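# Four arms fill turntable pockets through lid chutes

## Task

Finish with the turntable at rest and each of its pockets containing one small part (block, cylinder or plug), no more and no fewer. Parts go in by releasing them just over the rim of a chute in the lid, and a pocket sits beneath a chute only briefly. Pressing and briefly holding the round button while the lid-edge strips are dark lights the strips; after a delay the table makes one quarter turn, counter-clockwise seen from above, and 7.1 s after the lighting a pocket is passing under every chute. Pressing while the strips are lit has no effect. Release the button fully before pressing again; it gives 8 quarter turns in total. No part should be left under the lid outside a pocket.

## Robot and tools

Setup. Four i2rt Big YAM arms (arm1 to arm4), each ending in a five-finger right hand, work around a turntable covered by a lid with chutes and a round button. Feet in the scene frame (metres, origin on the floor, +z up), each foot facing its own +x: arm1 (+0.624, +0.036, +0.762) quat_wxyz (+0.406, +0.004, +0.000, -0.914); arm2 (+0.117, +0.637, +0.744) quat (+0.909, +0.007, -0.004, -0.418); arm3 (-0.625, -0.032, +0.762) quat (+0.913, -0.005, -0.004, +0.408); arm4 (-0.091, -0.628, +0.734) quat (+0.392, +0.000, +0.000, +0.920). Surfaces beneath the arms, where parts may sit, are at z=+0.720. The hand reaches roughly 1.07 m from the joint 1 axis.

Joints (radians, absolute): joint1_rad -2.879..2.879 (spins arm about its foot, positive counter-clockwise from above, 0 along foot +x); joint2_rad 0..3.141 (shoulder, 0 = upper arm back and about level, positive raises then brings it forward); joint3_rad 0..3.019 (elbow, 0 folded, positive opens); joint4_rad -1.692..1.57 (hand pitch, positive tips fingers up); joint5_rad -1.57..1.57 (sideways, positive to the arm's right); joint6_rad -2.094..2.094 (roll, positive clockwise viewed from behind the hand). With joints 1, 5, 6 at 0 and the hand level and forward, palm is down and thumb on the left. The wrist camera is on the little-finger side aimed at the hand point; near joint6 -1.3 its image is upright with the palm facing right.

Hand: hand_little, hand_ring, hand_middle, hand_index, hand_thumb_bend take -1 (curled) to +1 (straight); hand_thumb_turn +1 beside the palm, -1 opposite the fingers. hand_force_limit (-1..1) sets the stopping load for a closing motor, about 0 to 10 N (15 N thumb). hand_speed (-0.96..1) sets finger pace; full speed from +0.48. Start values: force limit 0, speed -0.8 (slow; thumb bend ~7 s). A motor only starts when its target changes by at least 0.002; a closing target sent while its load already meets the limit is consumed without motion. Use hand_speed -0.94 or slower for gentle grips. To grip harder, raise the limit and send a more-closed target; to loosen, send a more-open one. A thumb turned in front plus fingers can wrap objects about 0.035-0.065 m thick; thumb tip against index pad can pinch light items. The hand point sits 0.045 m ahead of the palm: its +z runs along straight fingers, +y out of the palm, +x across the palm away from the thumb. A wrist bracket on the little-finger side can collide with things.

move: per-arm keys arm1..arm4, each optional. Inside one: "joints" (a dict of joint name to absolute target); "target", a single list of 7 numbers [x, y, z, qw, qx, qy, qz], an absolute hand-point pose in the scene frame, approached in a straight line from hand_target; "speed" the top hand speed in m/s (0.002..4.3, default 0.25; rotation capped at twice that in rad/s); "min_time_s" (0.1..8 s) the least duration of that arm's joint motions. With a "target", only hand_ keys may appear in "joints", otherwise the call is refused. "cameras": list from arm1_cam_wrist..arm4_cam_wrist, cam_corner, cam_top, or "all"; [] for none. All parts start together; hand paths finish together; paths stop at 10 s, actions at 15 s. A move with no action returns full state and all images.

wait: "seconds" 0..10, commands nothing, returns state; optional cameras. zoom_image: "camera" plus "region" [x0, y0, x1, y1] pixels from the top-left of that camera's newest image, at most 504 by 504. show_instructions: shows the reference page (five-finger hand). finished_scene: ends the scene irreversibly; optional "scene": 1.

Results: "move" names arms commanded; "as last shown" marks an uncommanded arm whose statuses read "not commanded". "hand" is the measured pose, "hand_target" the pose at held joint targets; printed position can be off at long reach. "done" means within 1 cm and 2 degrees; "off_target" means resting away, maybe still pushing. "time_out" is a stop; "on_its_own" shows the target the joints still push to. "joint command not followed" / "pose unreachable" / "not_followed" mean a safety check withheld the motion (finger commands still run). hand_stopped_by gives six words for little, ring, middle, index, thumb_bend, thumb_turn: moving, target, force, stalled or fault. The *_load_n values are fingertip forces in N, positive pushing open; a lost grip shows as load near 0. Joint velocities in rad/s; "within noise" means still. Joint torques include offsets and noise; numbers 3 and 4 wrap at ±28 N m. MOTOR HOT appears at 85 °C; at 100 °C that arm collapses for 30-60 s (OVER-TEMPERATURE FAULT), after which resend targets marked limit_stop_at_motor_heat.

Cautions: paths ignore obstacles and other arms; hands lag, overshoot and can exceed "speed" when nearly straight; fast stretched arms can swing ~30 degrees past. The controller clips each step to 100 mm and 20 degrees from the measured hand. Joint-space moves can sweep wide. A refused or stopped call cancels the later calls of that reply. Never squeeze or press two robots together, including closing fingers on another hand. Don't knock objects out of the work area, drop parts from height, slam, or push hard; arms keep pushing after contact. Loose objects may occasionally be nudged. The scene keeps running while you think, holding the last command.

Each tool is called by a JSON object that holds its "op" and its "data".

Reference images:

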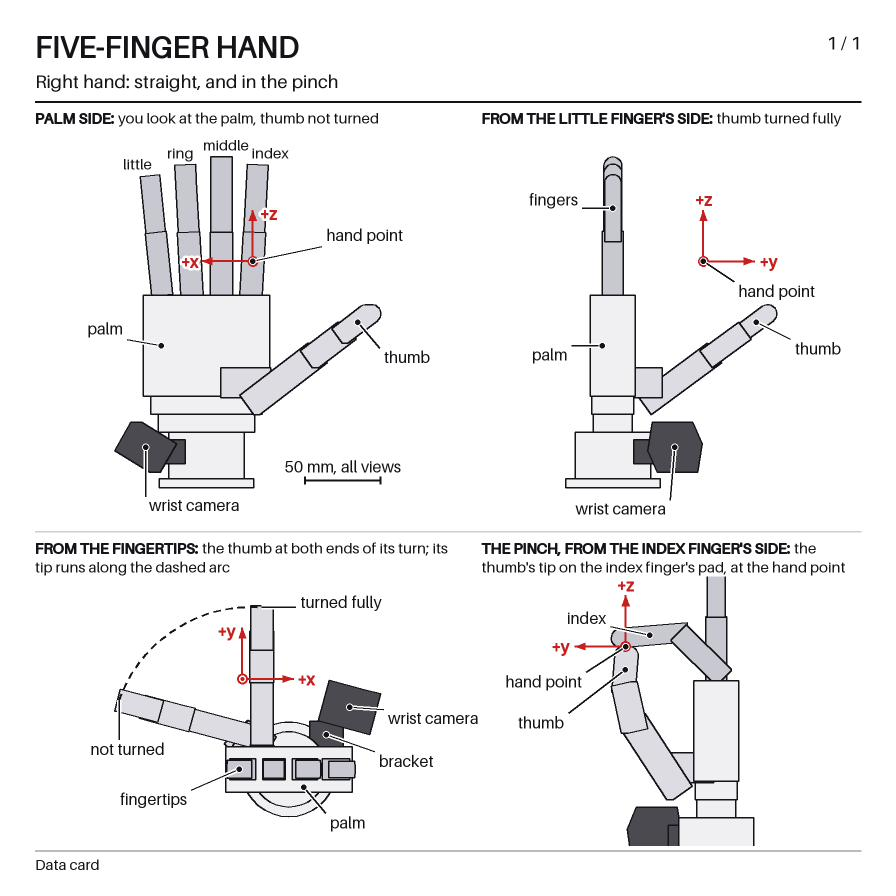

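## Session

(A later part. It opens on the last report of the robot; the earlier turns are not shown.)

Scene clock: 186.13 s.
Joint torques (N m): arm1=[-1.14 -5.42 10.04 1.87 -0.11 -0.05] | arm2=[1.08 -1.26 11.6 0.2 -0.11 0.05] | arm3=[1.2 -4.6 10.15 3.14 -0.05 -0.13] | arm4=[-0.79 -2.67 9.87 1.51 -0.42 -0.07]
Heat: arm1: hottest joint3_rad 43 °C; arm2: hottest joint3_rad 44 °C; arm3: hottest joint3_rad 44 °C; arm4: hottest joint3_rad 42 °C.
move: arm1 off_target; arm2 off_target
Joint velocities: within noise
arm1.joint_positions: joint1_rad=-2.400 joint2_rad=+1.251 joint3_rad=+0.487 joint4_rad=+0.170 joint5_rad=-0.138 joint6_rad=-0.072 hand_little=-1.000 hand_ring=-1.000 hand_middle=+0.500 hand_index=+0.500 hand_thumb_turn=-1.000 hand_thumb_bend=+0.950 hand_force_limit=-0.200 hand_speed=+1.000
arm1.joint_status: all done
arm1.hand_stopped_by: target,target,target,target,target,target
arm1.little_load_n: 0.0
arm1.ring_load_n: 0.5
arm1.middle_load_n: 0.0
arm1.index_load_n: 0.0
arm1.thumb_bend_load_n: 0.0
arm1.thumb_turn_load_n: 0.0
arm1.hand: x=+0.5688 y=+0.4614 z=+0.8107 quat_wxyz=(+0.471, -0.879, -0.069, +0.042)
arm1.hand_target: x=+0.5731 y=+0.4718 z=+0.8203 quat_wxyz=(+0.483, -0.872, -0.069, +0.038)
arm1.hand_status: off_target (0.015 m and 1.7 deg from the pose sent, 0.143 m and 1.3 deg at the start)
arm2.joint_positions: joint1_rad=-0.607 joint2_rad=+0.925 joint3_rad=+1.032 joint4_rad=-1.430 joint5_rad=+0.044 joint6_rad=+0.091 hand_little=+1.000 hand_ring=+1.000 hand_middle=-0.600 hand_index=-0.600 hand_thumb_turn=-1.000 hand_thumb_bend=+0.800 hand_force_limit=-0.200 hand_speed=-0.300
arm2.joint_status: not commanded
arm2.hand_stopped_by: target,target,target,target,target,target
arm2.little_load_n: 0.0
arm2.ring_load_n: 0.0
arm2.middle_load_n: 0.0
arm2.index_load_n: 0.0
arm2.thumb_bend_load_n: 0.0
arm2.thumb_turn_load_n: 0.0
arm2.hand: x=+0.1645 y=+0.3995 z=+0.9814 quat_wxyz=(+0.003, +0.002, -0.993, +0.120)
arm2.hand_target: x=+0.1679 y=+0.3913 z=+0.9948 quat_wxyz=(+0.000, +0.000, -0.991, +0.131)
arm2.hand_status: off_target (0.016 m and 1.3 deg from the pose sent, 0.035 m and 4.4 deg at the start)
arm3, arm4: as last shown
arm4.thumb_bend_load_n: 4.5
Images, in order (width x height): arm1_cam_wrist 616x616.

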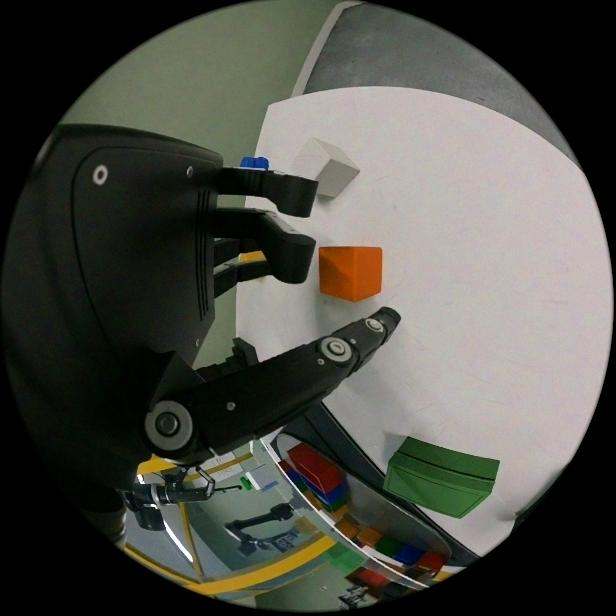

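{"op": "wait", "data": {"seconds": 4.5}}

{"op": "move", "data": {"arm3": {"joints": {"hand_speed": 1.0, "hand_index": 0.6, "hand_middle": 0.6, "hand_thumb_bend": 0.8}}, "arm4": {"joints": {"hand_speed": 1.0, "hand_index": 0.6, "hand_middle": 0.6, "hand_thumb_bend": 0.8}}, "cameras": ["cam_top", "arm3_cam_wrist", "arm4_cam_wrist"]}}

Scene clock: 190.87 s.
Joint torques (N m): arm1=[-1.2 -5.36 10 1.83 -0.14 -0.06] | arm2=[1.03 -1.32 11.6 0.17 -0.11 0.04] | arm3=[1.2 -4.84 10.15 3.18 -0.06 -0.13] | arm4=[-0.73 -2.61 9.88 1.51 -0.42 -0.07]
Heat: arm1: hottest joint3_rad 43 °C; arm2: hottest joint3_rad 45 °C; arm3: hottest joint3_rad 44 °C; arm4: hottest joint3_rad 42 °C.
Joint velocities: within noise
arm1.joint_positions: joint1_rad=-2.400 joint2_rad=+1.251 joint3_rad=+0.487 joint4_rad=+0.170 joint5_rad=-0.138 joint6_rad=-0.072 hand_little=-1.000 hand_ring=-1.000 hand_middle=+0.500 hand_index=+0.500 hand_thumb_turn=-1.000 hand_thumb_bend=+0.950 hand_force_limit=-0.200 hand_speed=+1.000
arm1.joint_status: all done
arm1.hand_stopped_by: target,target,target,target,target,target
arm1.little_load_n: 0.0
arm1.ring_load_n: 0.0
arm1.middle_load_n: 0.0
arm1.index_load_n: 0.0
arm1.thumb_bend_load_n: 0.0
arm1.thumb_turn_load_n: 0.0
arm1.hand: x=+0.5688 y=+0.4614 z=+0.8107 quat_wxyz=(+0.471, -0.879, -0.069, +0.042)
arm1.hand_target: x=+0.5731 y=+0.4718 z=+0.8203 quat_wxyz=(+0.483, -0.872, -0.069, +0.038)
arm1.hand_status: off_target (0.015 m and 1.7 deg from the pose sent, 0.143 m and 1.3 deg at the start)
arm2.joint_positions: joint1_rad=-0.607 joint2_rad=+0.925 joint3_rad=+1.032 joint4_rad=-1.430 joint5_rad=+0.044 joint6_rad=+0.091 hand_little=+1.000 hand_ring=+1.000 hand_middle=-0.600 hand_index=-0.600 hand_thumb_turn=-1.000 hand_thumb_bend=+0.800 hand_force_limit=-0.200 hand_speed=-0.300
arm2.joint_status: not commanded
arm2.hand_stopped_by: target,target,target,target,target,target
arm2.little_load_n: 0.0
arm2.ring_load_n: 0.0
arm2.middle_load_n: 0.0
arm2.index_load_n: 0.0
arm2.thumb_bend_load_n: 0.5
arm2.thumb_turn_load_n: 0.0
arm2.hand: x=+0.1645 y=+0.3995 z=+0.9814 quat_wxyz=(+0.003, +0.002, -0.993, +0.120)
arm2.hand_target: x=+0.1679 y=+0.3913 z=+0.9948 quat_wxyz=(+0.000, +0.000, -0.991, +0.131)
arm2.hand_status: off_target (0.016 m and 1.3 deg from the pose sent, 0.035 m and 4.4 deg at the start)
arm3.joint_positions: joint1_rad=-0.813 joint2_rad=+1.110 joint3_rad=+0.750 joint4_rad=-0.224 joint5_rad=+0.013 joint6_rad=+0.026 hand_little=-1.000 hand_ring=-1.000 hand_middle=+0.046 hand_index=+0.091 hand_thumb_turn=-1.000 hand_thumb_bend=+0.269 hand_force_limit=-0.200 hand_speed=-0.920
arm3.joint_status: not commanded
arm3.hand_stopped_by: target,target,force,force,force,target
arm3.little_load_n: 0.0
arm3.ring_load_n: 0.0
arm3.middle_load_n: 4.5
arm3.index_load_n: 4.0
arm3.thumb_bend_load_n: 6.5
arm3.thumb_turn_load_n: 1.0
arm3.hand: x=-0.1654 y=+0.0116 z=+0.9342 quat_wxyz=(-0.341, +0.620, -0.621, +0.336)
arm3.hand_target: x=-0.1601 y=+0.0064 z=+0.9352 quat_wxyz=(-0.343, +0.618, -0.618, +0.343)
arm3.hand_status: not commanded
arm4.joint_positions: joint1_rad=-1.338 joint2_rad=+0.590 joint3_rad=+0.595 joint4_rad=-0.650 joint5_rad=-0.480 joint6_rad=-0.320 hand_little=-1.000 hand_ring=-1.000 hand_middle=+0.076 hand_index=+0.038 hand_thumb_turn=-1.000 hand_thumb_bend=+0.365 hand_force_limit=-0.500 hand_speed=-0.920
arm4.joint_status: not commanded
arm4.hand_stopped_by: target,target,force,force,force,target
arm4.little_load_n: 0.0
arm4.ring_load_n: 0.0
arm4.middle_load_n: 3.5
arm4.index_load_n: 3.0
arm4.thumb_bend_load_n: 4.0
arm4.thumb_turn_load_n: 0.0
arm4.hand: x=-0.0219 y=-0.3391 z=+0.9350 quat_wxyz=(-0.483, +0.876, -0.004, -0.005)
arm4.hand_target: x=-0.0200 y=-0.3409 z=+0.9360 quat_wxyz=(-0.485, +0.875, +0.000, +0.000)
arm4.hand_status: not commanded
wait: 4.50 s; at rest by 0.03 s
pictures: none

Scene clock: 191.60 s.
Joint torques (N m): arm1=[-1.26 -5.48 9.98 1.87 -0.11 -0.05] | arm2=[0.97 -1.32 11.59 0.23 -0.12 0.06] | arm3=[1.32 -4.84 10.15 2.96 -0.04 -0.13] | arm4=[-0.79 -2.67 9.88 1.52 -0.41 -0.07]
Heat: arm1: hottest joint3_rad 42 °C; arm2: hottest joint3_rad 45 °C; arm3: hottest joint3_rad 44 °C; arm4: hottest joint3_rad 42 °C.
move: arm3 done; arm4 done
Joint velocities: within noise
arm1, arm2: as last shown
arm2.thumb_bend_load_n: -0.5
arm3.joint_positions: joint1_rad=-0.813 joint2_rad=+1.110 joint3_rad=+0.750 joint4_rad=-0.218 joint5_rad=+0.013 joint6_rad=+0.026 hand_little=-1.000 hand_ring=-1.000 hand_middle=+0.600 hand_index=+0.600 hand_thumb_turn=-1.000 hand_thumb_bend=+0.800 hand_force_limit=-0.200 hand_speed=+1.000
arm3.joint_status: all done
arm3.hand_stopped_by: target,target,target,target,target,target
arm3.little_load_n: 0.0
arm3.ring_load_n: 0.0
arm3.middle_load_n: 0.0
arm3.index_load_n: 0.0
arm3.thumb_bend_load_n: 0.0
arm3.thumb_turn_load_n: 0.0
arm3.hand: x=-0.1643 y=+0.0118 z=+0.9354 quat_wxyz=(-0.343, +0.620, -0.620, +0.337)
arm3.hand_target: x=-0.1601 y=+0.0065 z=+0.9352 quat_wxyz=(-0.343, +0.618, -0.618, +0.343)
arm3.hand_status: not commanded
arm4.joint_positions: joint1_rad=-1.338 joint2_rad=+0.590 joint3_rad=+0.595 joint4_rad=-0.650 joint5_rad=-0.480 joint6_rad=-0.320 hand_little=-1.000 hand_ring=-1.000 hand_middle=+0.600 hand_index=+0.600 hand_thumb_turn=-1.000 hand_thumb_bend=+0.800 hand_force_limit=-0.500 hand_speed=+1.000
arm4.joint_status: all done
arm4.hand_stopped_by: target,target,target,target,target,target
arm4.little_load_n: 0.0
arm4.ring_load_n: 0.0
arm4.middle_load_n: 0.0
arm4.index_load_n: 0.0
arm4.thumb_bend_load_n: 0.0
arm4.thumb_turn_load_n: 0.0
arm4.hand: x=-0.0219 y=-0.3391 z=+0.9351 quat_wxyz=(-0.483, +0.876, -0.004, -0.005)
arm4.hand_target: x=-0.0200 y=-0.3409 z=+0.9361 quat_wxyz=(-0.485, +0.875, +0.000, +0.000)
arm4.hand_status: not commanded
pictures: arm3_cam_wrist, arm4_cam_wrist, cam_top
Images, in order (width x height): arm3_cam_wrist 616x616, arm4_cam_wrist 616x616, cam_top 896x504.

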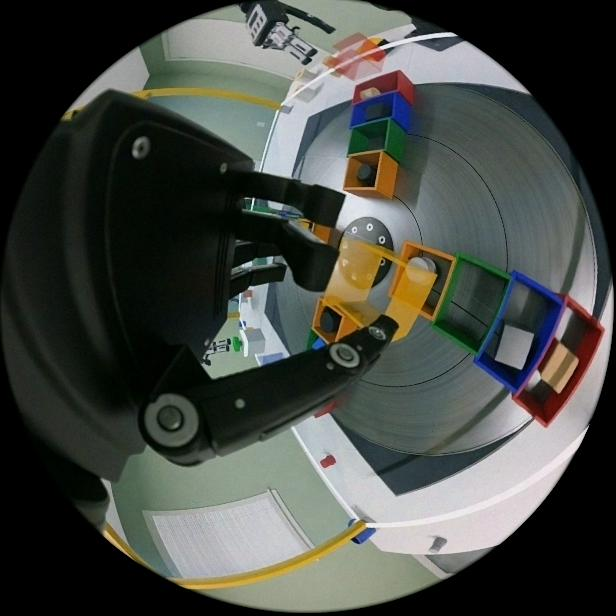

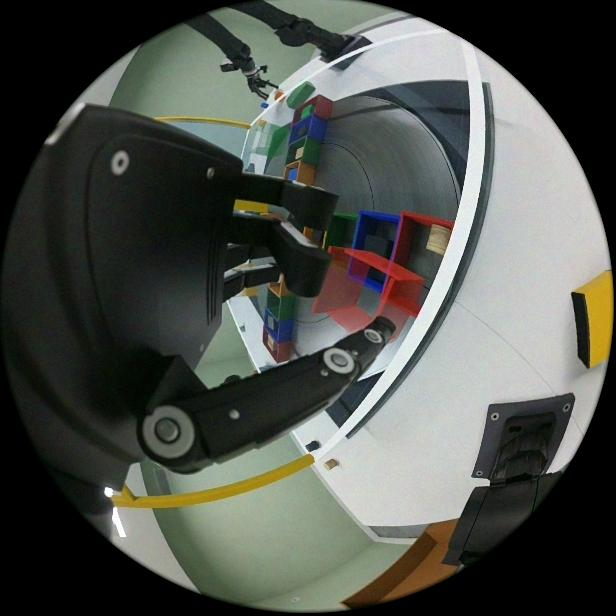

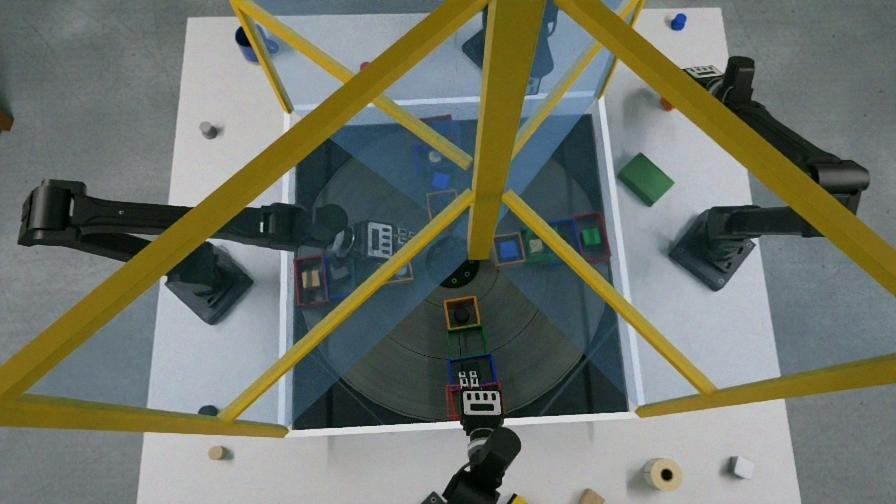

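{"op": "move", "data": {"arm1": {"target": [0.572, 0.479, 0.815, 0.4781, -0.8625, -0.1443, 0.08], "speed": 0.15}, "arm2": {"target": [0.168, 0.391, 0.995, 0.0, 0.0, 0.9915, -0.1305], "speed": 0.15}, "arm3": {"target": [-0.25, 0.015, 0.99, 0.3428, -0.6184, 0.6184, -0.3428], "speed": 0.15}, "arm4": {"target": [-0.02, -0.38, 1.0, 0.4848, -0.8746, 0.0, 0.0], "speed": 0.15}, "cameras": ["arm3_cam_wrist", "arm1_cam_wrist"]}}

{"op": "move", "data": {"arm1": {"target": [0.572, 0.479, 0.757, 0.4781, -0.8625, -0.1443, 0.08], "speed": 0.1}, "arm4": {"target": [0.255, -0.53, 0.91, 0.3820, -0.6892, 0.5384, -0.2984], "speed": 0.25, "joints": {"hand_thumb_bend": 0.95, "hand_index": 0.5, "hand_middle": 0.5}}, "cameras": ["arm1_cam_wrist", "arm3_cam_wrist", "arm4_cam_wrist", "cam_top"]}}

Scene clock: 194.57 s.
Joint torques (N m): arm1=[-0.97 -5.3 11.43 1.47 -0.22 -0.04] | arm2=[1.26 -1.08 11.56 0.16 -0.12 0.05] | arm3=[3.02 -1.55 10.18 1.89 0.11 0.05] | arm4=[-0.79 -1.26 14.67 1.18 -0.51 -0.07]
Heat: arm1: hottest joint3_rad 42 °C; arm2: hottest joint3_rad 46 °C; arm3: hottest joint3_rad 44 °C; arm4: hottest joint3_rad 43 °C.
move: arm1 off_target; arm2 off_target; arm3 done; arm4 off_target
Joint velocities: within noise
arm1.joint_positions: joint1_rad=-2.461 joint2_rad=+1.305 joint3_rad=+0.511 joint4_rad=+0.170 joint5_rad=-0.335 joint6_rad=-0.205 hand_little=-1.000 hand_ring=-1.000 hand_middle=+0.500 hand_index=+0.500 hand_thumb_turn=-1.000 hand_thumb_bend=+0.950 hand_force_limit=-0.200 hand_speed=+1.000
arm1.joint_status: not commanded
arm1.hand_stopped_by: target,target,target,target,target,target
arm1.little_load_n: 0.0
arm1.ring_load_n: 0.0
arm1.middle_load_n: 0.0
arm1.index_load_n: -0.5
arm1.thumb_bend_load_n: 0.0
arm1.thumb_turn_load_n: 0.0
arm1.hand: x=+0.5665 y=+0.4618 z=+0.8045 quat_wxyz=(+0.466, -0.869, -0.144, +0.086)
arm1.hand_target: x=+0.5722 y=+0.4782 z=+0.8153 quat_wxyz=(+0.478, -0.863, -0.144, +0.080)
arm1.hand_status: off_target (0.021 m and 1.7 deg from the pose sent, 0.019 m and 9.9 deg at the start)
arm2.joint_positions: joint1_rad=-0.607 joint2_rad=+0.925 joint3_rad=+1.032 joint4_rad=-1.430 joint5_rad=+0.044 joint6_rad=+0.091 hand_little=+1.000 hand_ring=+1.000 hand_middle=-0.600 hand_index=-0.600 hand_thumb_turn=-1.000 hand_thumb_bend=+0.800 hand_force_limit=-0.200 hand_speed=-0.300
arm2.joint_status: not commanded
arm2.hand_stopped_by: target,target,target,target,target,target
arm2.little_load_n: 0.0
arm2.ring_load_n: 0.0
arm2.middle_load_n: 0.0
arm2.index_load_n: 0.0
arm2.thumb_bend_load_n: 0.0
arm2.thumb_turn_load_n: 0.0
arm2.hand: x=+0.1645 y=+0.3995 z=+0.9814 quat_wxyz=(+0.003, +0.002, -0.993, +0.120)
arm2.hand_target: x=+0.1679 y=+0.3913 z=+0.9948 quat_wxyz=(+0.000, +0.000, -0.991, +0.131)
arm2.hand_status: off_target (0.016 m and 1.3 deg from the pose sent, 0.016 m and 1.3 deg at the start)
arm3.joint_positions: joint1_rad=-0.798 joint2_rad=+0.790 joint3_rad=+0.722 joint4_rad=-0.485 joint5_rad=+0.041 joint6_rad=+0.026 hand_little=-1.000 hand_ring=-1.000 hand_middle=+0.600 hand_index=+0.600 hand_thumb_turn=-1.000 hand_thumb_bend=+0.800 hand_force_limit=-0.200 hand_speed=+1.000
arm3.joint_status: not commanded
arm3.hand_stopped_by: target,target,target,target,target,target
arm3.little_load_n: 0.0
arm3.ring_load_n: 0.0
arm3.middle_load_n: 0.0
arm3.index_load_n: 0.0
arm3.thumb_bend_load_n: 0.0
arm3.thumb_turn_load_n: 0.0
arm3.hand: x=-0.2467 y=+0.0102 z=+0.9955 quat_wxyz=(-0.345, +0.615, -0.616, +0.351)
arm3.hand_target: x=-0.2500 y=+0.0148 z=+0.9901 quat_wxyz=(-0.343, +0.618, -0.618, +0.343)
arm3.hand_status: done (0.008 m and 1.1 deg from the pose sent, 0.102 m and 0.7 deg at the start)
arm4.joint_positions: joint1_rad=-1.474 joint2_rad=+0.510 joint3_rad=+0.691 joint4_rad=-0.924 joint5_rad=-0.588 joint6_rad=-0.417 hand_little=-1.000 hand_ring=-1.000 hand_middle=+0.600 hand_index=+0.600 hand_thumb_turn=-1.000 hand_thumb_bend=+0.800 hand_force_limit=-0.500 hand_speed=+1.000
arm4.joint_status: not commanded
arm4.hand_stopped_by: target,target,target,target,target,target
arm4.little_load_n: 0.0
arm4.ring_load_n: 0.5
arm4.middle_load_n: 0.0
arm4.index_load_n: 0.0
arm4.thumb_bend_load_n: 0.0
arm4.thumb_turn_load_n: 0.0
arm4.hand: x=-0.0270 y=-0.3837 z=+0.9699 quat_wxyz=(-0.467, +0.884, -0.012, -0.019)
arm4.hand_target: x=-0.0209 y=-0.3803 z=+0.9994 quat_wxyz=(-0.485, +0.875, +0.000, +0.000)
arm4.hand_status: off_target (0.031 m and 3.4 deg from the pose sent, 0.077 m and 0.8 deg at the start)
pictures: arm1_cam_wrist, arm3_cam_wrist
Images, in order (width x height): arm1_cam_wrist 616x616, arm3_cam_wrist 616x616.

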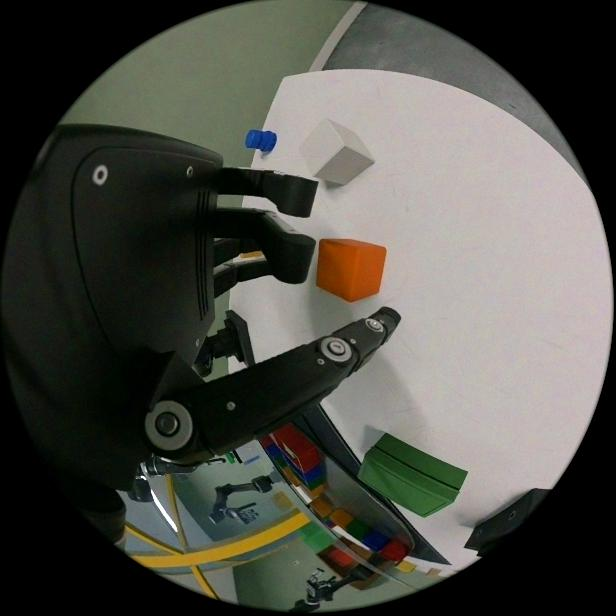

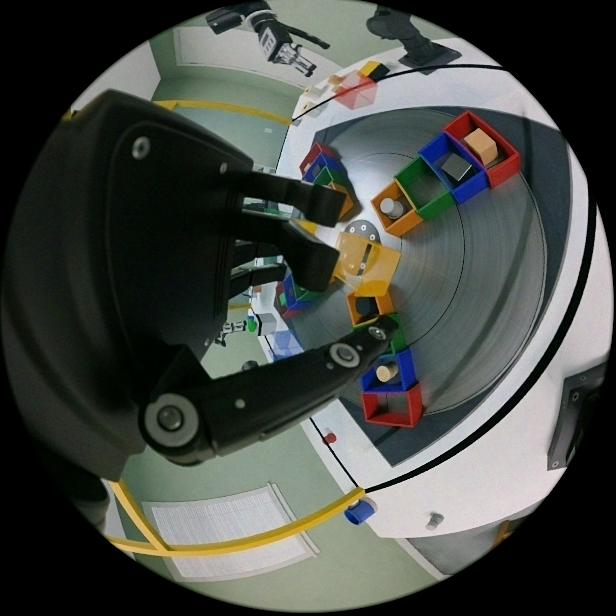

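Scene clock: 198.03 s.
Joint torques (N m): arm1=[-1.08 -6.48 6.42 1.83 -0.17 -0.03] | arm2=[0.91 -1.26 11.55 0.17 -0.12 0.05] | arm3=[2.9 -1.44 10.21 1.95 0.12 0.05] | arm4=[-0.62 -3.19 9.55 2.61 -0.02 0.19]
Heat: arm1: hottest joint3_rad 42 °C; arm2: hottest joint3_rad 47 °C; arm3: hottest joint3_rad 44 °C; arm4: hottest joint3_rad 43 °C.
move: arm1 done; arm4 done
Joint velocities: within noise
arm1.joint_positions: joint1_rad=-2.461 joint2_rad=+1.489 joint3_rad=+0.499 joint4_rad=+0.398 joint5_rad=-0.335 joint6_rad=-0.205 hand_little=-1.000 hand_ring=-1.000 hand_middle=+0.500 hand_index=+0.500 hand_thumb_turn=-1.000 hand_thumb_bend=+0.950 hand_force_limit=-0.200 hand_speed=+1.000
arm1.joint_status: not commanded
arm1.hand_stopped_by: target,target,target,target,target,target
arm1.little_load_n: 0.0
arm1.ring_load_n: 0.0
arm1.middle_load_n: 0.0
arm1.index_load_n: 0.0
arm1.thumb_bend_load_n: -0.5
arm1.thumb_turn_load_n: 0.0
arm1.hand: x=+0.5678 y=+0.4806 z=+0.7624 quat_wxyz=(+0.480, -0.861, -0.146, +0.083)
arm1.hand_target: x=+0.5720 y=+0.4790 z=+0.7572 quat_wxyz=(+0.478, -0.863, -0.144, +0.080)
arm1.hand_status: done (0.007 m and 0.4 deg from the pose sent, 0.051 m and 1.7 deg at the start)
arm2, arm3: as last shown
arm2.index_load_n: 0.5
arm4.joint_positions: joint1_rad=-2.172 joint2_rad=+0.737 joint3_rad=+0.569 joint4_rad=-0.408 joint5_rad=-0.074 joint6_rad=-0.060 hand_little=-1.000 hand_ring=-1.000 hand_middle=+0.500 hand_index=+0.500 hand_thumb_turn=-1.000 hand_thumb_bend=+0.950 hand_force_limit=-0.500 hand_speed=+1.000
arm4.joint_status: all done
arm4.hand_stopped_by: target,target,target,target,target,target
arm4.little_load_n: 0.0
arm4.ring_load_n: 0.0
arm4.middle_load_n: 0.0
arm4.index_load_n: 0.0
arm4.thumb_bend_load_n: 0.0
arm4.thumb_turn_load_n: 0.0
arm4.hand: x=+0.2506 y=-0.5295 z=+0.9085 quat_wxyz=(-0.376, +0.698, -0.534, +0.295)
arm4.hand_target: x=+0.2549 y=-0.5301 z=+0.9100 quat_wxyz=(-0.382, +0.689, -0.538, +0.298)
arm4.hand_status: done (0.005 m and 1.4 deg from the pose sent, 0.323 m and 75.9 deg at the start)
Images, in order (width x height): arm1_cam_wrist 616x616, arm3_cam_wrist 616x616, arm4_cam_wrist 616x616, cam_top 896x504.

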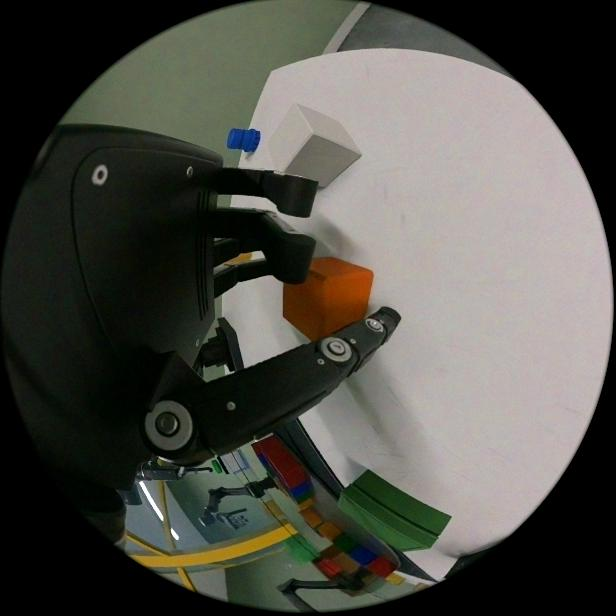

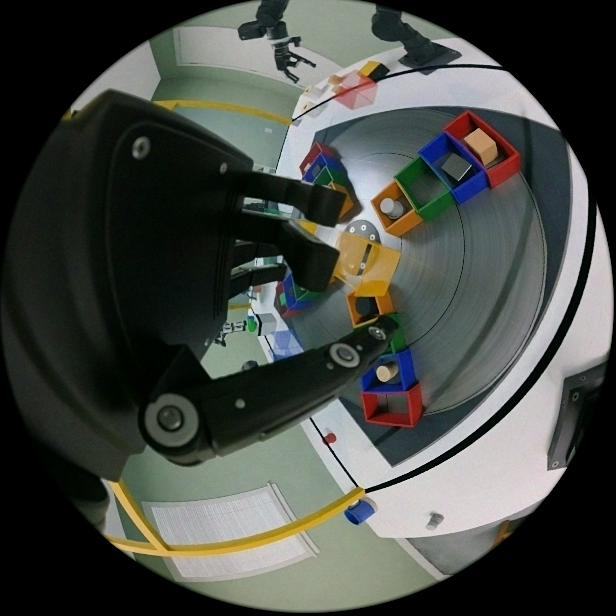

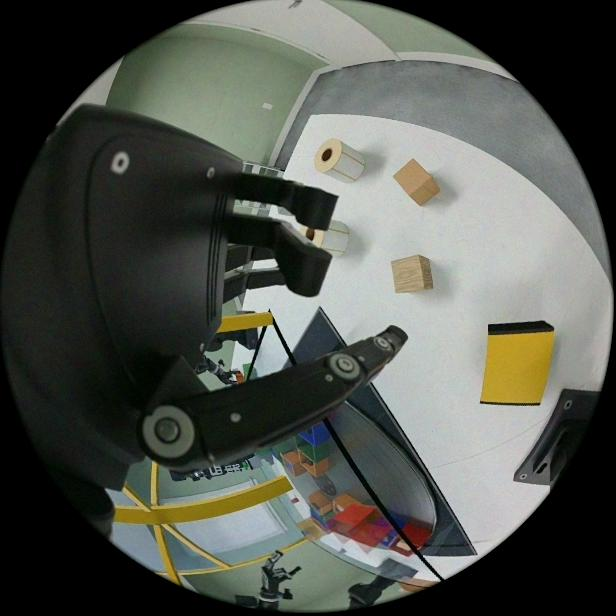

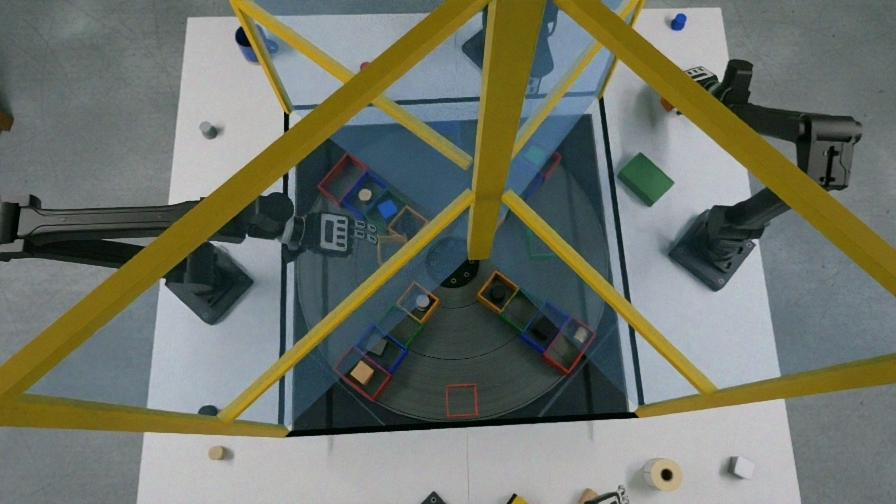

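{"op": "move", "data": {"arm1": {"joints": {"hand_speed": -0.6, "hand_force_limit": -0.1, "hand_thumb_bend": 0.45, "hand_index": 0.3, "hand_middle": 0.3}}, "arm4": {"target": [0.256, -0.547, 0.82, 0.4479, -0.8080, 0.3347, -0.1855], "speed": 0.2}}}

{"op": "move", "data": {"arm1": {"joints": {"hand_speed": -0.92, "hand_force_limit": -0.1, "hand_thumb_bend": 0.2, "hand_index": -0.4, "hand_middle": -0.4}}, "cameras": ["arm1_cam_wrist", "arm4_cam_wrist"]}}

Scene clock: 201.30 s.
Joint torques (N m): arm1=[-0.97 -6.18 6.41 1.85 -0.18 -0.04] | arm2=[1.14 -1.14 11.55 0.16 -0.12 0.05] | arm3=[3.14 -1.67 10.15 1.88 0.12 0.06] | arm4=[-0.79 -5.3 9.13 1.96 -0.61 -0.07]
Heat: arm1: hottest joint3_rad 42 °C; arm2: hottest joint3_rad 48 °C; arm3: hottest joint3_rad 44 °C; arm4: hottest joint3_rad 43 °C.
move: arm1 done; arm4 done
Joint velocities: within noise
arm1.joint_positions: joint1_rad=-2.461 joint2_rad=+1.489 joint3_rad=+0.499 joint4_rad=+0.398 joint5_rad=-0.335 joint6_rad=-0.205 hand_little=-1.000 hand_ring=-1.000 hand_middle=+0.300 hand_index=+0.300 hand_thumb_turn=-1.000 hand_thumb_bend=+0.450 hand_force_limit=-0.100 hand_speed=-0.600
arm1.joint_status: all done
arm1.hand_stopped_by: target,target,target,target,target,target
arm1.little_load_n: 0.0
arm1.ring_load_n: 0.0
arm1.middle_load_n: 0.0
arm1.index_load_n: 0.0
arm1.thumb_bend_load_n: 0.0
arm1.thumb_turn_load_n: 0.0
arm1.hand: x=+0.5678 y=+0.4806 z=+0.7624 quat_wxyz=(+0.480, -0.861, -0.146, +0.083)
arm1.hand_target: x=+0.5720 y=+0.4790 z=+0.7572 quat_wxyz=(+0.478, -0.863, -0.144, +0.080)
arm1.hand_status: not commanded
arm2, arm3: as last shown
arm2.middle_load_n: -0.5
arm2.index_load_n: 0.0
arm4.joint_positions: joint1_rad=-2.455 joint2_rad=+1.071 joint3_rad=+0.504 joint4_rad=-0.249 joint5_rad=-0.732 joint6_rad=-0.584 hand_little=-1.000 hand_ring=-1.000 hand_middle=+0.500 hand_index=+0.500 hand_thumb_turn=-1.000 hand_thumb_bend=+0.950 hand_force_limit=-0.500 hand_speed=+1.000
arm4.joint_status: not commanded
arm4.hand_stopped_by: target,target,target,target,target,target
arm4.little_load_n: 0.0
arm4.ring_load_n: 0.0
arm4.middle_load_n: 0.0
arm4.index_load_n: 0.0
arm4.thumb_bend_load_n: 0.0
arm4.thumb_turn_load_n: 0.0
arm4.hand: x=+0.2480 y=-0.5432 z=+0.8152 quat_wxyz=(-0.446, +0.808, -0.343, +0.172)
arm4.hand_target: x=+0.2558 y=-0.5470 z=+0.8201 quat_wxyz=(-0.448, +0.808, -0.335, +0.185)
arm4.hand_status: done (0.010 m and 1.9 deg from the pose sent, 0.090 m and 30.2 deg at the start)
pictures: none

Scene clock: 204.27 s.
Joint torques (N m): arm1=[-1.08 -6.3 6.37 1.83 -0.18 -0.04] | arm2=[1.14 -1.08 11.58 0.13 -0.11 0.05] | arm3=[3.14 -1.67 10.18 1.95 0.11 0.04] | arm4=[-0.79 -5.3 9.13 1.96 -0.61 -0.07]
Heat: arm1: hottest joint3_rad 42 °C; arm2: hottest joint3_rad 49 °C; arm3: hottest joint3_rad 44 °C; arm4: hottest joint3_rad 44 °C.
move: arm1 off_target
Joint velocities: within noise
arm1.joint_positions: joint1_rad=-2.461 joint2_rad=+1.490 joint3_rad=+0.499 joint4_rad=+0.398 joint5_rad=-0.335 joint6_rad=-0.205 hand_little=-1.000 hand_ring=-1.000 hand_middle=+0.175 hand_index=+0.145 hand_thumb_turn=-1.000 hand_thumb_bend=+0.378 hand_force_limit=-0.100 hand_speed=-0.920
arm1.joint_status: hand_middle off_target (ended at +0.175, target -0.400); hand_index off_target (ended at +0.145, target -0.400); hand_thumb_bend off_target (ended at +0.378, target +0.200); the others done
arm1.hand_stopped_by: target,target,force,force,force,target
arm1.little_load_n: 0.0
arm1.ring_load_n: 0.0
arm1.middle_load_n: 4.0
arm1.index_load_n: 5.0
arm1.thumb_bend_load_n: 7.5
arm1.thumb_turn_load_n: 0.5
arm1.hand: x=+0.5678 y=+0.4805 z=+0.7622 quat_wxyz=(+0.479, -0.861, -0.146, +0.083)
arm1.hand_target: x=+0.5720 y=+0.4789 z=+0.7570 quat_wxyz=(+0.478, -0.863, -0.144, +0.080)
arm1.hand_status: not commanded
arm2, arm3, arm4: as last shown
arm2.middle_load_n: 0.0
Images, in order (width x height): arm1_cam_wrist 616x616, arm4_cam_wrist 616x616.

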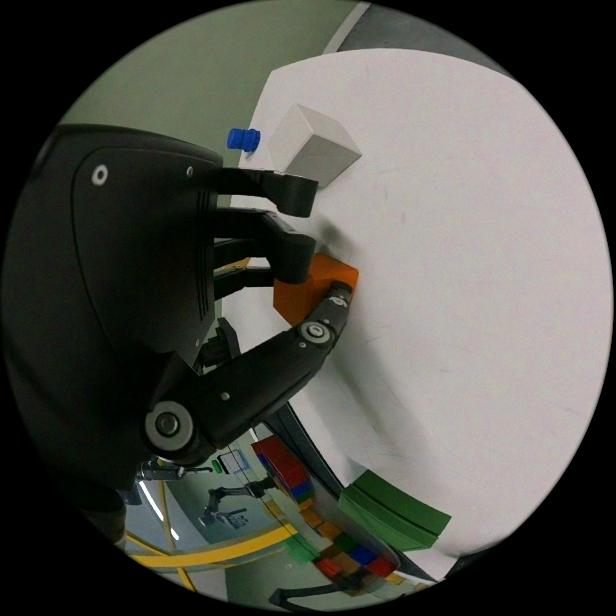

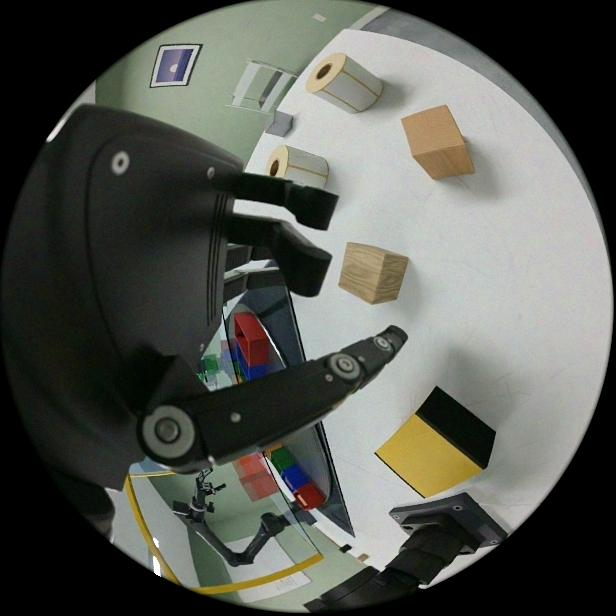

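{"op": "move", "data": {"arm1": {"target": [0.572, 0.47, 0.88, 0.4781, -0.8625, -0.1443, 0.08], "speed": 0.15}, "arm4": {"target": [0.267, -0.559, 0.82, 0.4479, -0.8080, 0.3347, -0.1855], "speed": 0.1}}}

{"op": "move", "data": {"arm1": {"target": [0.42, 0.1, 1.0, 0.3428, -0.6184, -0.6184, 0.3428], "speed": 0.25}, "arm4": {"target": [0.267, -0.559, 0.757, 0.4479, -0.8080, 0.3347, -0.1855], "speed": 0.1}, "cameras": ["arm1_cam_wrist", "arm4_cam_wrist"]}}

Scene clock: 206.53 s.
Joint torques (N m): arm1=[-1.32 -5.13 13.16 1.17 -0.26 -0.03] | arm2=[1.08 -1.2 11.56 0.17 -0.11 0.05] | arm3=[3.14 -1.61 10.24 1.92 0.12 0.06] | arm4=[-0.85 -5.3 11.45 1.4 -0.64 -0.07]
Heat: arm1: hottest joint3_rad 42 °C; arm2: hottest joint3_rad 49 °C; arm3: hottest joint3_rad 44 °C; arm4: hottest joint3_rad 44 °C.
move: arm1 off_target; arm4 off_target
Joint velocities: within noise
arm1.joint_positions: joint1_rad=-2.463 joint2_rad=+1.144 joint3_rad=+0.583 joint4_rad=-0.070 joint5_rad=-0.337 joint6_rad=-0.209 hand_little=-1.000 hand_ring=-1.000 hand_middle=+0.175 hand_index=+0.145 hand_thumb_turn=-1.000 hand_thumb_bend=+0.378 hand_force_limit=-0.100 hand_speed=-0.920
arm1.joint_status: not commanded
arm1.hand_stopped_by: target,target,force,force,force,target
arm1.little_load_n: 0.0
arm1.ring_load_n: 0.0
arm1.middle_load_n: 4.0
arm1.index_load_n: 5.0
arm1.thumb_bend_load_n: 8.0
arm1.thumb_turn_load_n: 0.5
arm1.hand: x=+0.5664 y=+0.4545 z=+0.8617 quat_wxyz=(+0.463, -0.870, -0.144, +0.086)
arm1.hand_target: x=+0.5720 y=+0.4693 z=+0.8803 quat_wxyz=(+0.478, -0.863, -0.144, +0.080)
arm1.hand_status: off_target (0.025 m and 2.1 deg from the pose sent, 0.118 m and 0.4 deg at the start)
arm2, arm3: as last shown
arm2.index_load_n: 0.5
arm4.joint_positions: joint1_rad=-2.491 joint2_rad=+1.109 joint3_rad=+0.504 joint4_rad=-0.249 joint5_rad=-0.757 joint6_rad=-0.621 hand_little=-1.000 hand_ring=-1.000 hand_middle=+0.500 hand_index=+0.500 hand_thumb_turn=-1.000 hand_thumb_bend=+0.950 hand_force_limit=-0.500 hand_speed=+1.000
arm4.joint_status: not commanded
arm4.hand_stopped_by: target,target,target,target,target,target
arm4.little_load_n: 0.0
arm4.ring_load_n: 0.0
arm4.middle_load_n: 0.0
arm4.index_load_n: 0.0
arm4.thumb_bend_load_n: 0.0
arm4.thumb_turn_load_n: 0.0
arm4.hand: x=+0.2483 y=-0.5532 z=+0.8050 quat_wxyz=(-0.445, +0.809, -0.346, +0.166)
arm4.hand_target: x=+0.2661 y=-0.5591 z=+0.8202 quat_wxyz=(-0.448, +0.808, -0.335, +0.186)
arm4.hand_status: off_target (0.025 m and 2.6 deg from the pose sent, 0.025 m and 1.8 deg at the start)
pictures: none

Scene clock: 210.00 s.
Joint torques (N m): arm1=[0.26 1.32 14.94 1.44 -0.42 0.08] | arm2=[1.03 -1.26 11.52 0.21 -0.11 0.05] | arm3=[2.96 -1.55 10.21 1.91 0.12 0.07] | arm4=[-0.67 -6.3 6.48 2.17 -0.61 -0.06]
Heat: arm1: hottest joint3_rad 42 °C; arm2: hottest joint3_rad 50 °C; arm3: hottest joint3_rad 44 °C; arm4: hottest joint3_rad 44 °C.
move: arm1 off_target; arm4 done
Joint velocities: within noise
arm1.joint_positions: joint1_rad=-1.795 joint2_rad=+0.405 joint3_rad=+0.631 joint4_rad=-1.107 joint5_rad=-0.767 joint6_rad=-0.639 hand_little=-1.000 hand_ring=-1.000 hand_middle=+0.175 hand_index=+0.145 hand_thumb_turn=-1.000 hand_thumb_bend=+0.378 hand_force_limit=-0.100 hand_speed=-0.920
arm1.joint_status: not commanded
arm1.hand_stopped_by: target,target,force,force,force,target
arm1.little_load_n: 0.0
arm1.ring_load_n: 0.0
arm1.middle_load_n: 4.0
arm1.index_load_n: 4.5
arm1.thumb_bend_load_n: 7.5
arm1.thumb_turn_load_n: 0.5
arm1.hand: x=+0.4261 y=+0.0958 z=+0.9748 quat_wxyz=(+0.317, -0.634, -0.615, +0.345)
arm1.hand_target: x=+0.4208 y=+0.0993 z=+0.9997 quat_wxyz=(+0.343, -0.618, -0.618, +0.343)
arm1.hand_status: off_target (0.026 m and 3.5 deg from the pose sent, 0.408 m and 70.7 deg at the start)
arm2, arm3: as last shown
arm2.index_load_n: 0.0
arm2.thumb_bend_load_n: -0.5
arm3.middle_load_n: -0.5
arm3.thumb_turn_load_n: -0.5
arm4.joint_positions: joint1_rad=-2.492 joint2_rad=+1.281 joint3_rad=+0.463 joint4_rad=-0.010 joint5_rad=-0.757 joint6_rad=-0.622 hand_little=-1.000 hand_ring=-1.000 hand_middle=+0.500 hand_index=+0.500 hand_thumb_turn=-1.000 hand_thumb_bend=+0.950 hand_force_limit=-0.500 hand_speed=+1.000
arm4.joint_status: not commanded
arm4.hand_stopped_by: target,target,target,target,target,target
arm4.little_load_n: 0.0
arm4.ring_load_n: 0.0
arm4.middle_load_n: 0.0
arm4.index_load_n: 0.0
arm4.thumb_bend_load_n: 0.0
arm4.thumb_turn_load_n: 0.0
arm4.hand: x=+0.2656 y=-0.5561 z=+0.7592 quat_wxyz=(-0.448, +0.808, -0.340, +0.178)
arm4.hand_target: x=+0.2670 y=-0.5590 z=+0.7571 quat_wxyz=(-0.448, +0.808, -0.335, +0.185)
arm4.hand_status: done (0.004 m and 1.1 deg from the pose sent, 0.052 m and 2.6 deg at the start)
Images, in order (width x height): arm1_cam_wrist 616x616, arm4_cam_wrist 616x616.

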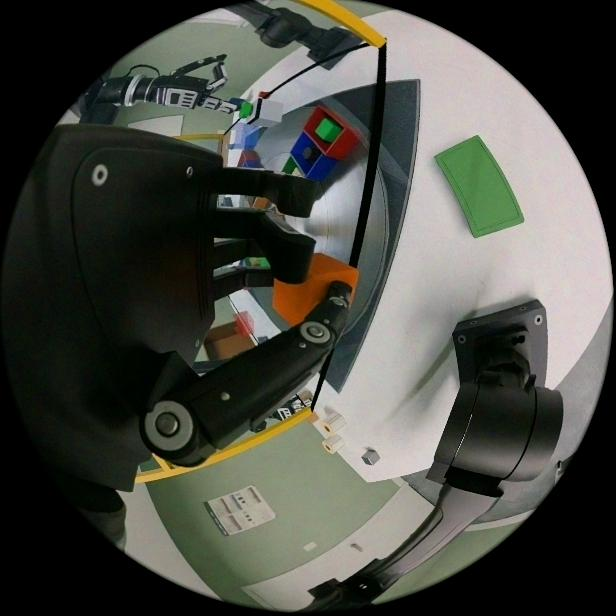

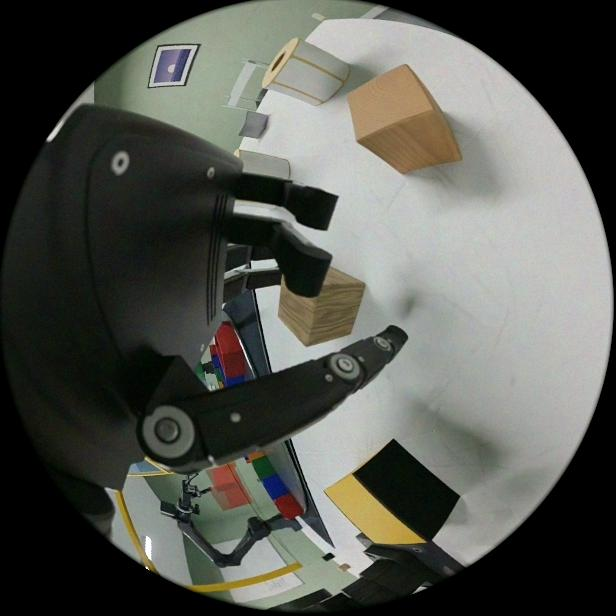

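{"op": "move", "data": {"arm1": {"target":[0.161,0.019,0.99,0.3428,-0.6184,-0.6184,0.3428],"speed":0.2}, "arm4": {"target":[0.261,-0.552,0.756,0.4479,-0.8080,0.3347,-0.1855],"speed":0.1}, "cameras": ["arm1_cam_wrist","arm4_cam_wrist","cam_corner"]}}

Scene clock: 213.57 s.
Joint torques (N m): arm1=[0.5 -4.89 15.64 1.94 0.03 0.08] | arm2=[1.2 -0.91 11.58 0.21 -0.11 0.05] | arm3=[3.19 -1.85 10.25 1.92 0.13 0.05] | arm4=[0.44 -7.41 6.31 2.17 -0.46 0.13]
Heat: arm1: hottest joint3_rad 43 °C; arm2: hottest joint3_rad 51 °C; arm3: hottest joint3_rad 44 °C; arm4: hottest joint3_rad 44 °C.
move: arm1 off_target; arm4 done
Joint velocities: within noise
arm1.joint_positions: joint1_rad=-0.889 joint2_rad=+1.034 joint3_rad=+0.806 joint4_rad=-0.392 joint5_rad=-0.042 joint6_rad=-0.030 hand_little=-1.000 hand_ring=-1.000 hand_middle=+0.175 hand_index=+0.145 hand_thumb_turn=-1.000 hand_thumb_bend=+0.378 hand_force_limit=-0.100 hand_speed=-0.920
arm1.joint_status: not commanded
arm1.hand_stopped_by: target,target,force,force,force,target
arm1.little_load_n: 0.0
arm1.ring_load_n: 0.0
arm1.middle_load_n: 4.0
arm1.index_load_n: 5.0
arm1.thumb_bend_load_n: 8.0
arm1.thumb_turn_load_n: 0.5
arm1.hand: x=+0.1810 y=+0.0224 z=+0.9583 quat_wxyz=(+0.323, -0.630, -0.630, +0.320)
arm1.hand_target: x=+0.1631 y=+0.0191 z=+0.9904 quat_wxyz=(+0.343, -0.618, -0.618, +0.343)
arm1.hand_status: off_target (0.038 m and 3.9 deg from the pose sent, 0.276 m and 3.6 deg at the start)
arm2, arm3: as last shown
arm2.thumb_bend_load_n: 0.0
arm3.middle_load_n: 0.0
arm3.thumb_turn_load_n: 0.0
arm4.joint_positions: joint1_rad=-2.486 joint2_rad=+1.281 joint3_rad=+0.442 joint4_rad=+0.009 joint5_rad=-0.747 joint6_rad=-0.622 hand_little=-1.000 hand_ring=-1.000 hand_middle=+0.500 hand_index=+0.500 hand_thumb_turn=-1.000 hand_thumb_bend=+0.950 hand_force_limit=-0.500 hand_speed=+1.000
arm4.joint_status: not commanded
arm4.hand_stopped_by: target,target,target,target,target,target
arm4.little_load_n: 0.0
arm4.ring_load_n: 0.0
arm4.middle_load_n: 0.0
arm4.index_load_n: 0.0
arm4.thumb_bend_load_n: 0.0
arm4.thumb_turn_load_n: 0.0
arm4.hand: x=+0.2594 y=-0.5548 z=+0.7525 quat_wxyz=(-0.444, +0.809, -0.341, +0.178)
arm4.hand_target: x=+0.2609 y=-0.5520 z=+0.7560 quat_wxyz=(-0.448, +0.808, -0.335, +0.185)
arm4.hand_status: done (0.005 m and 1.2 deg from the pose sent, 0.007 m and 1.1 deg at the start)
Images, in order (width x height): arm1_cam_wrist 616x616, arm4_cam_wrist 616x616, cam_corner 896x504.

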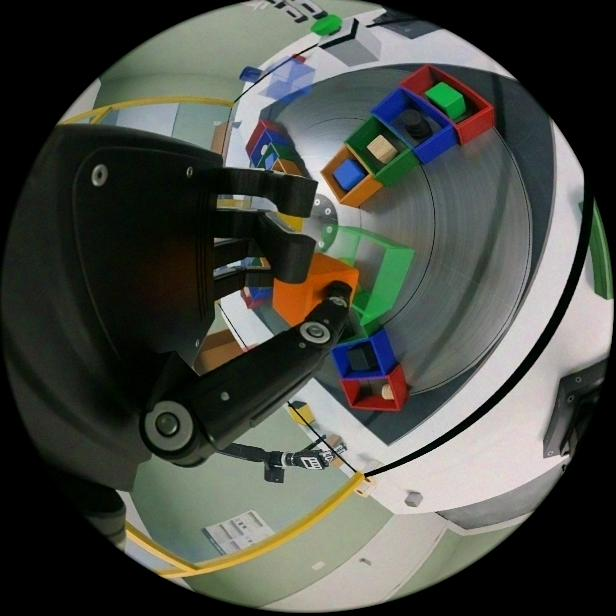

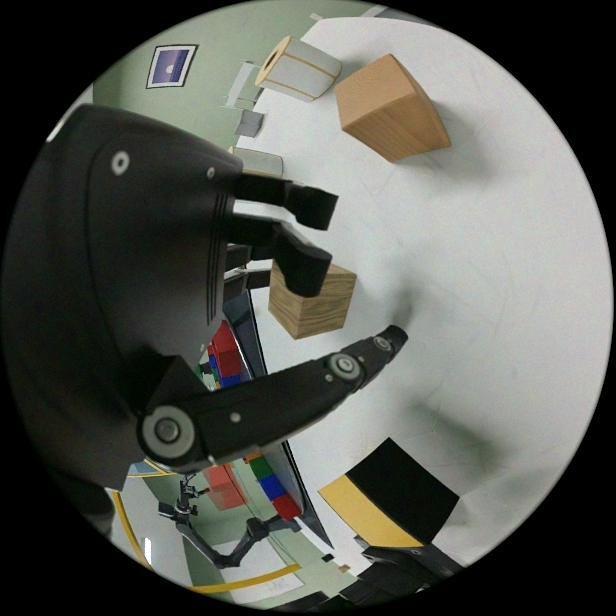

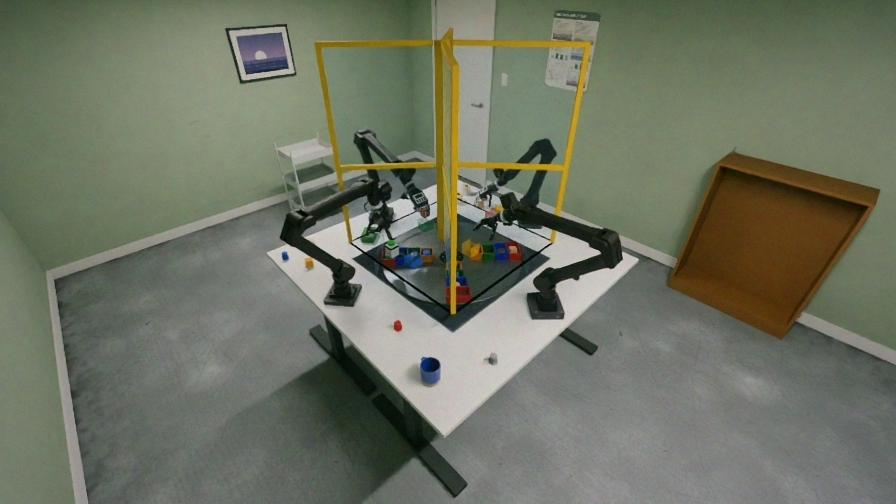

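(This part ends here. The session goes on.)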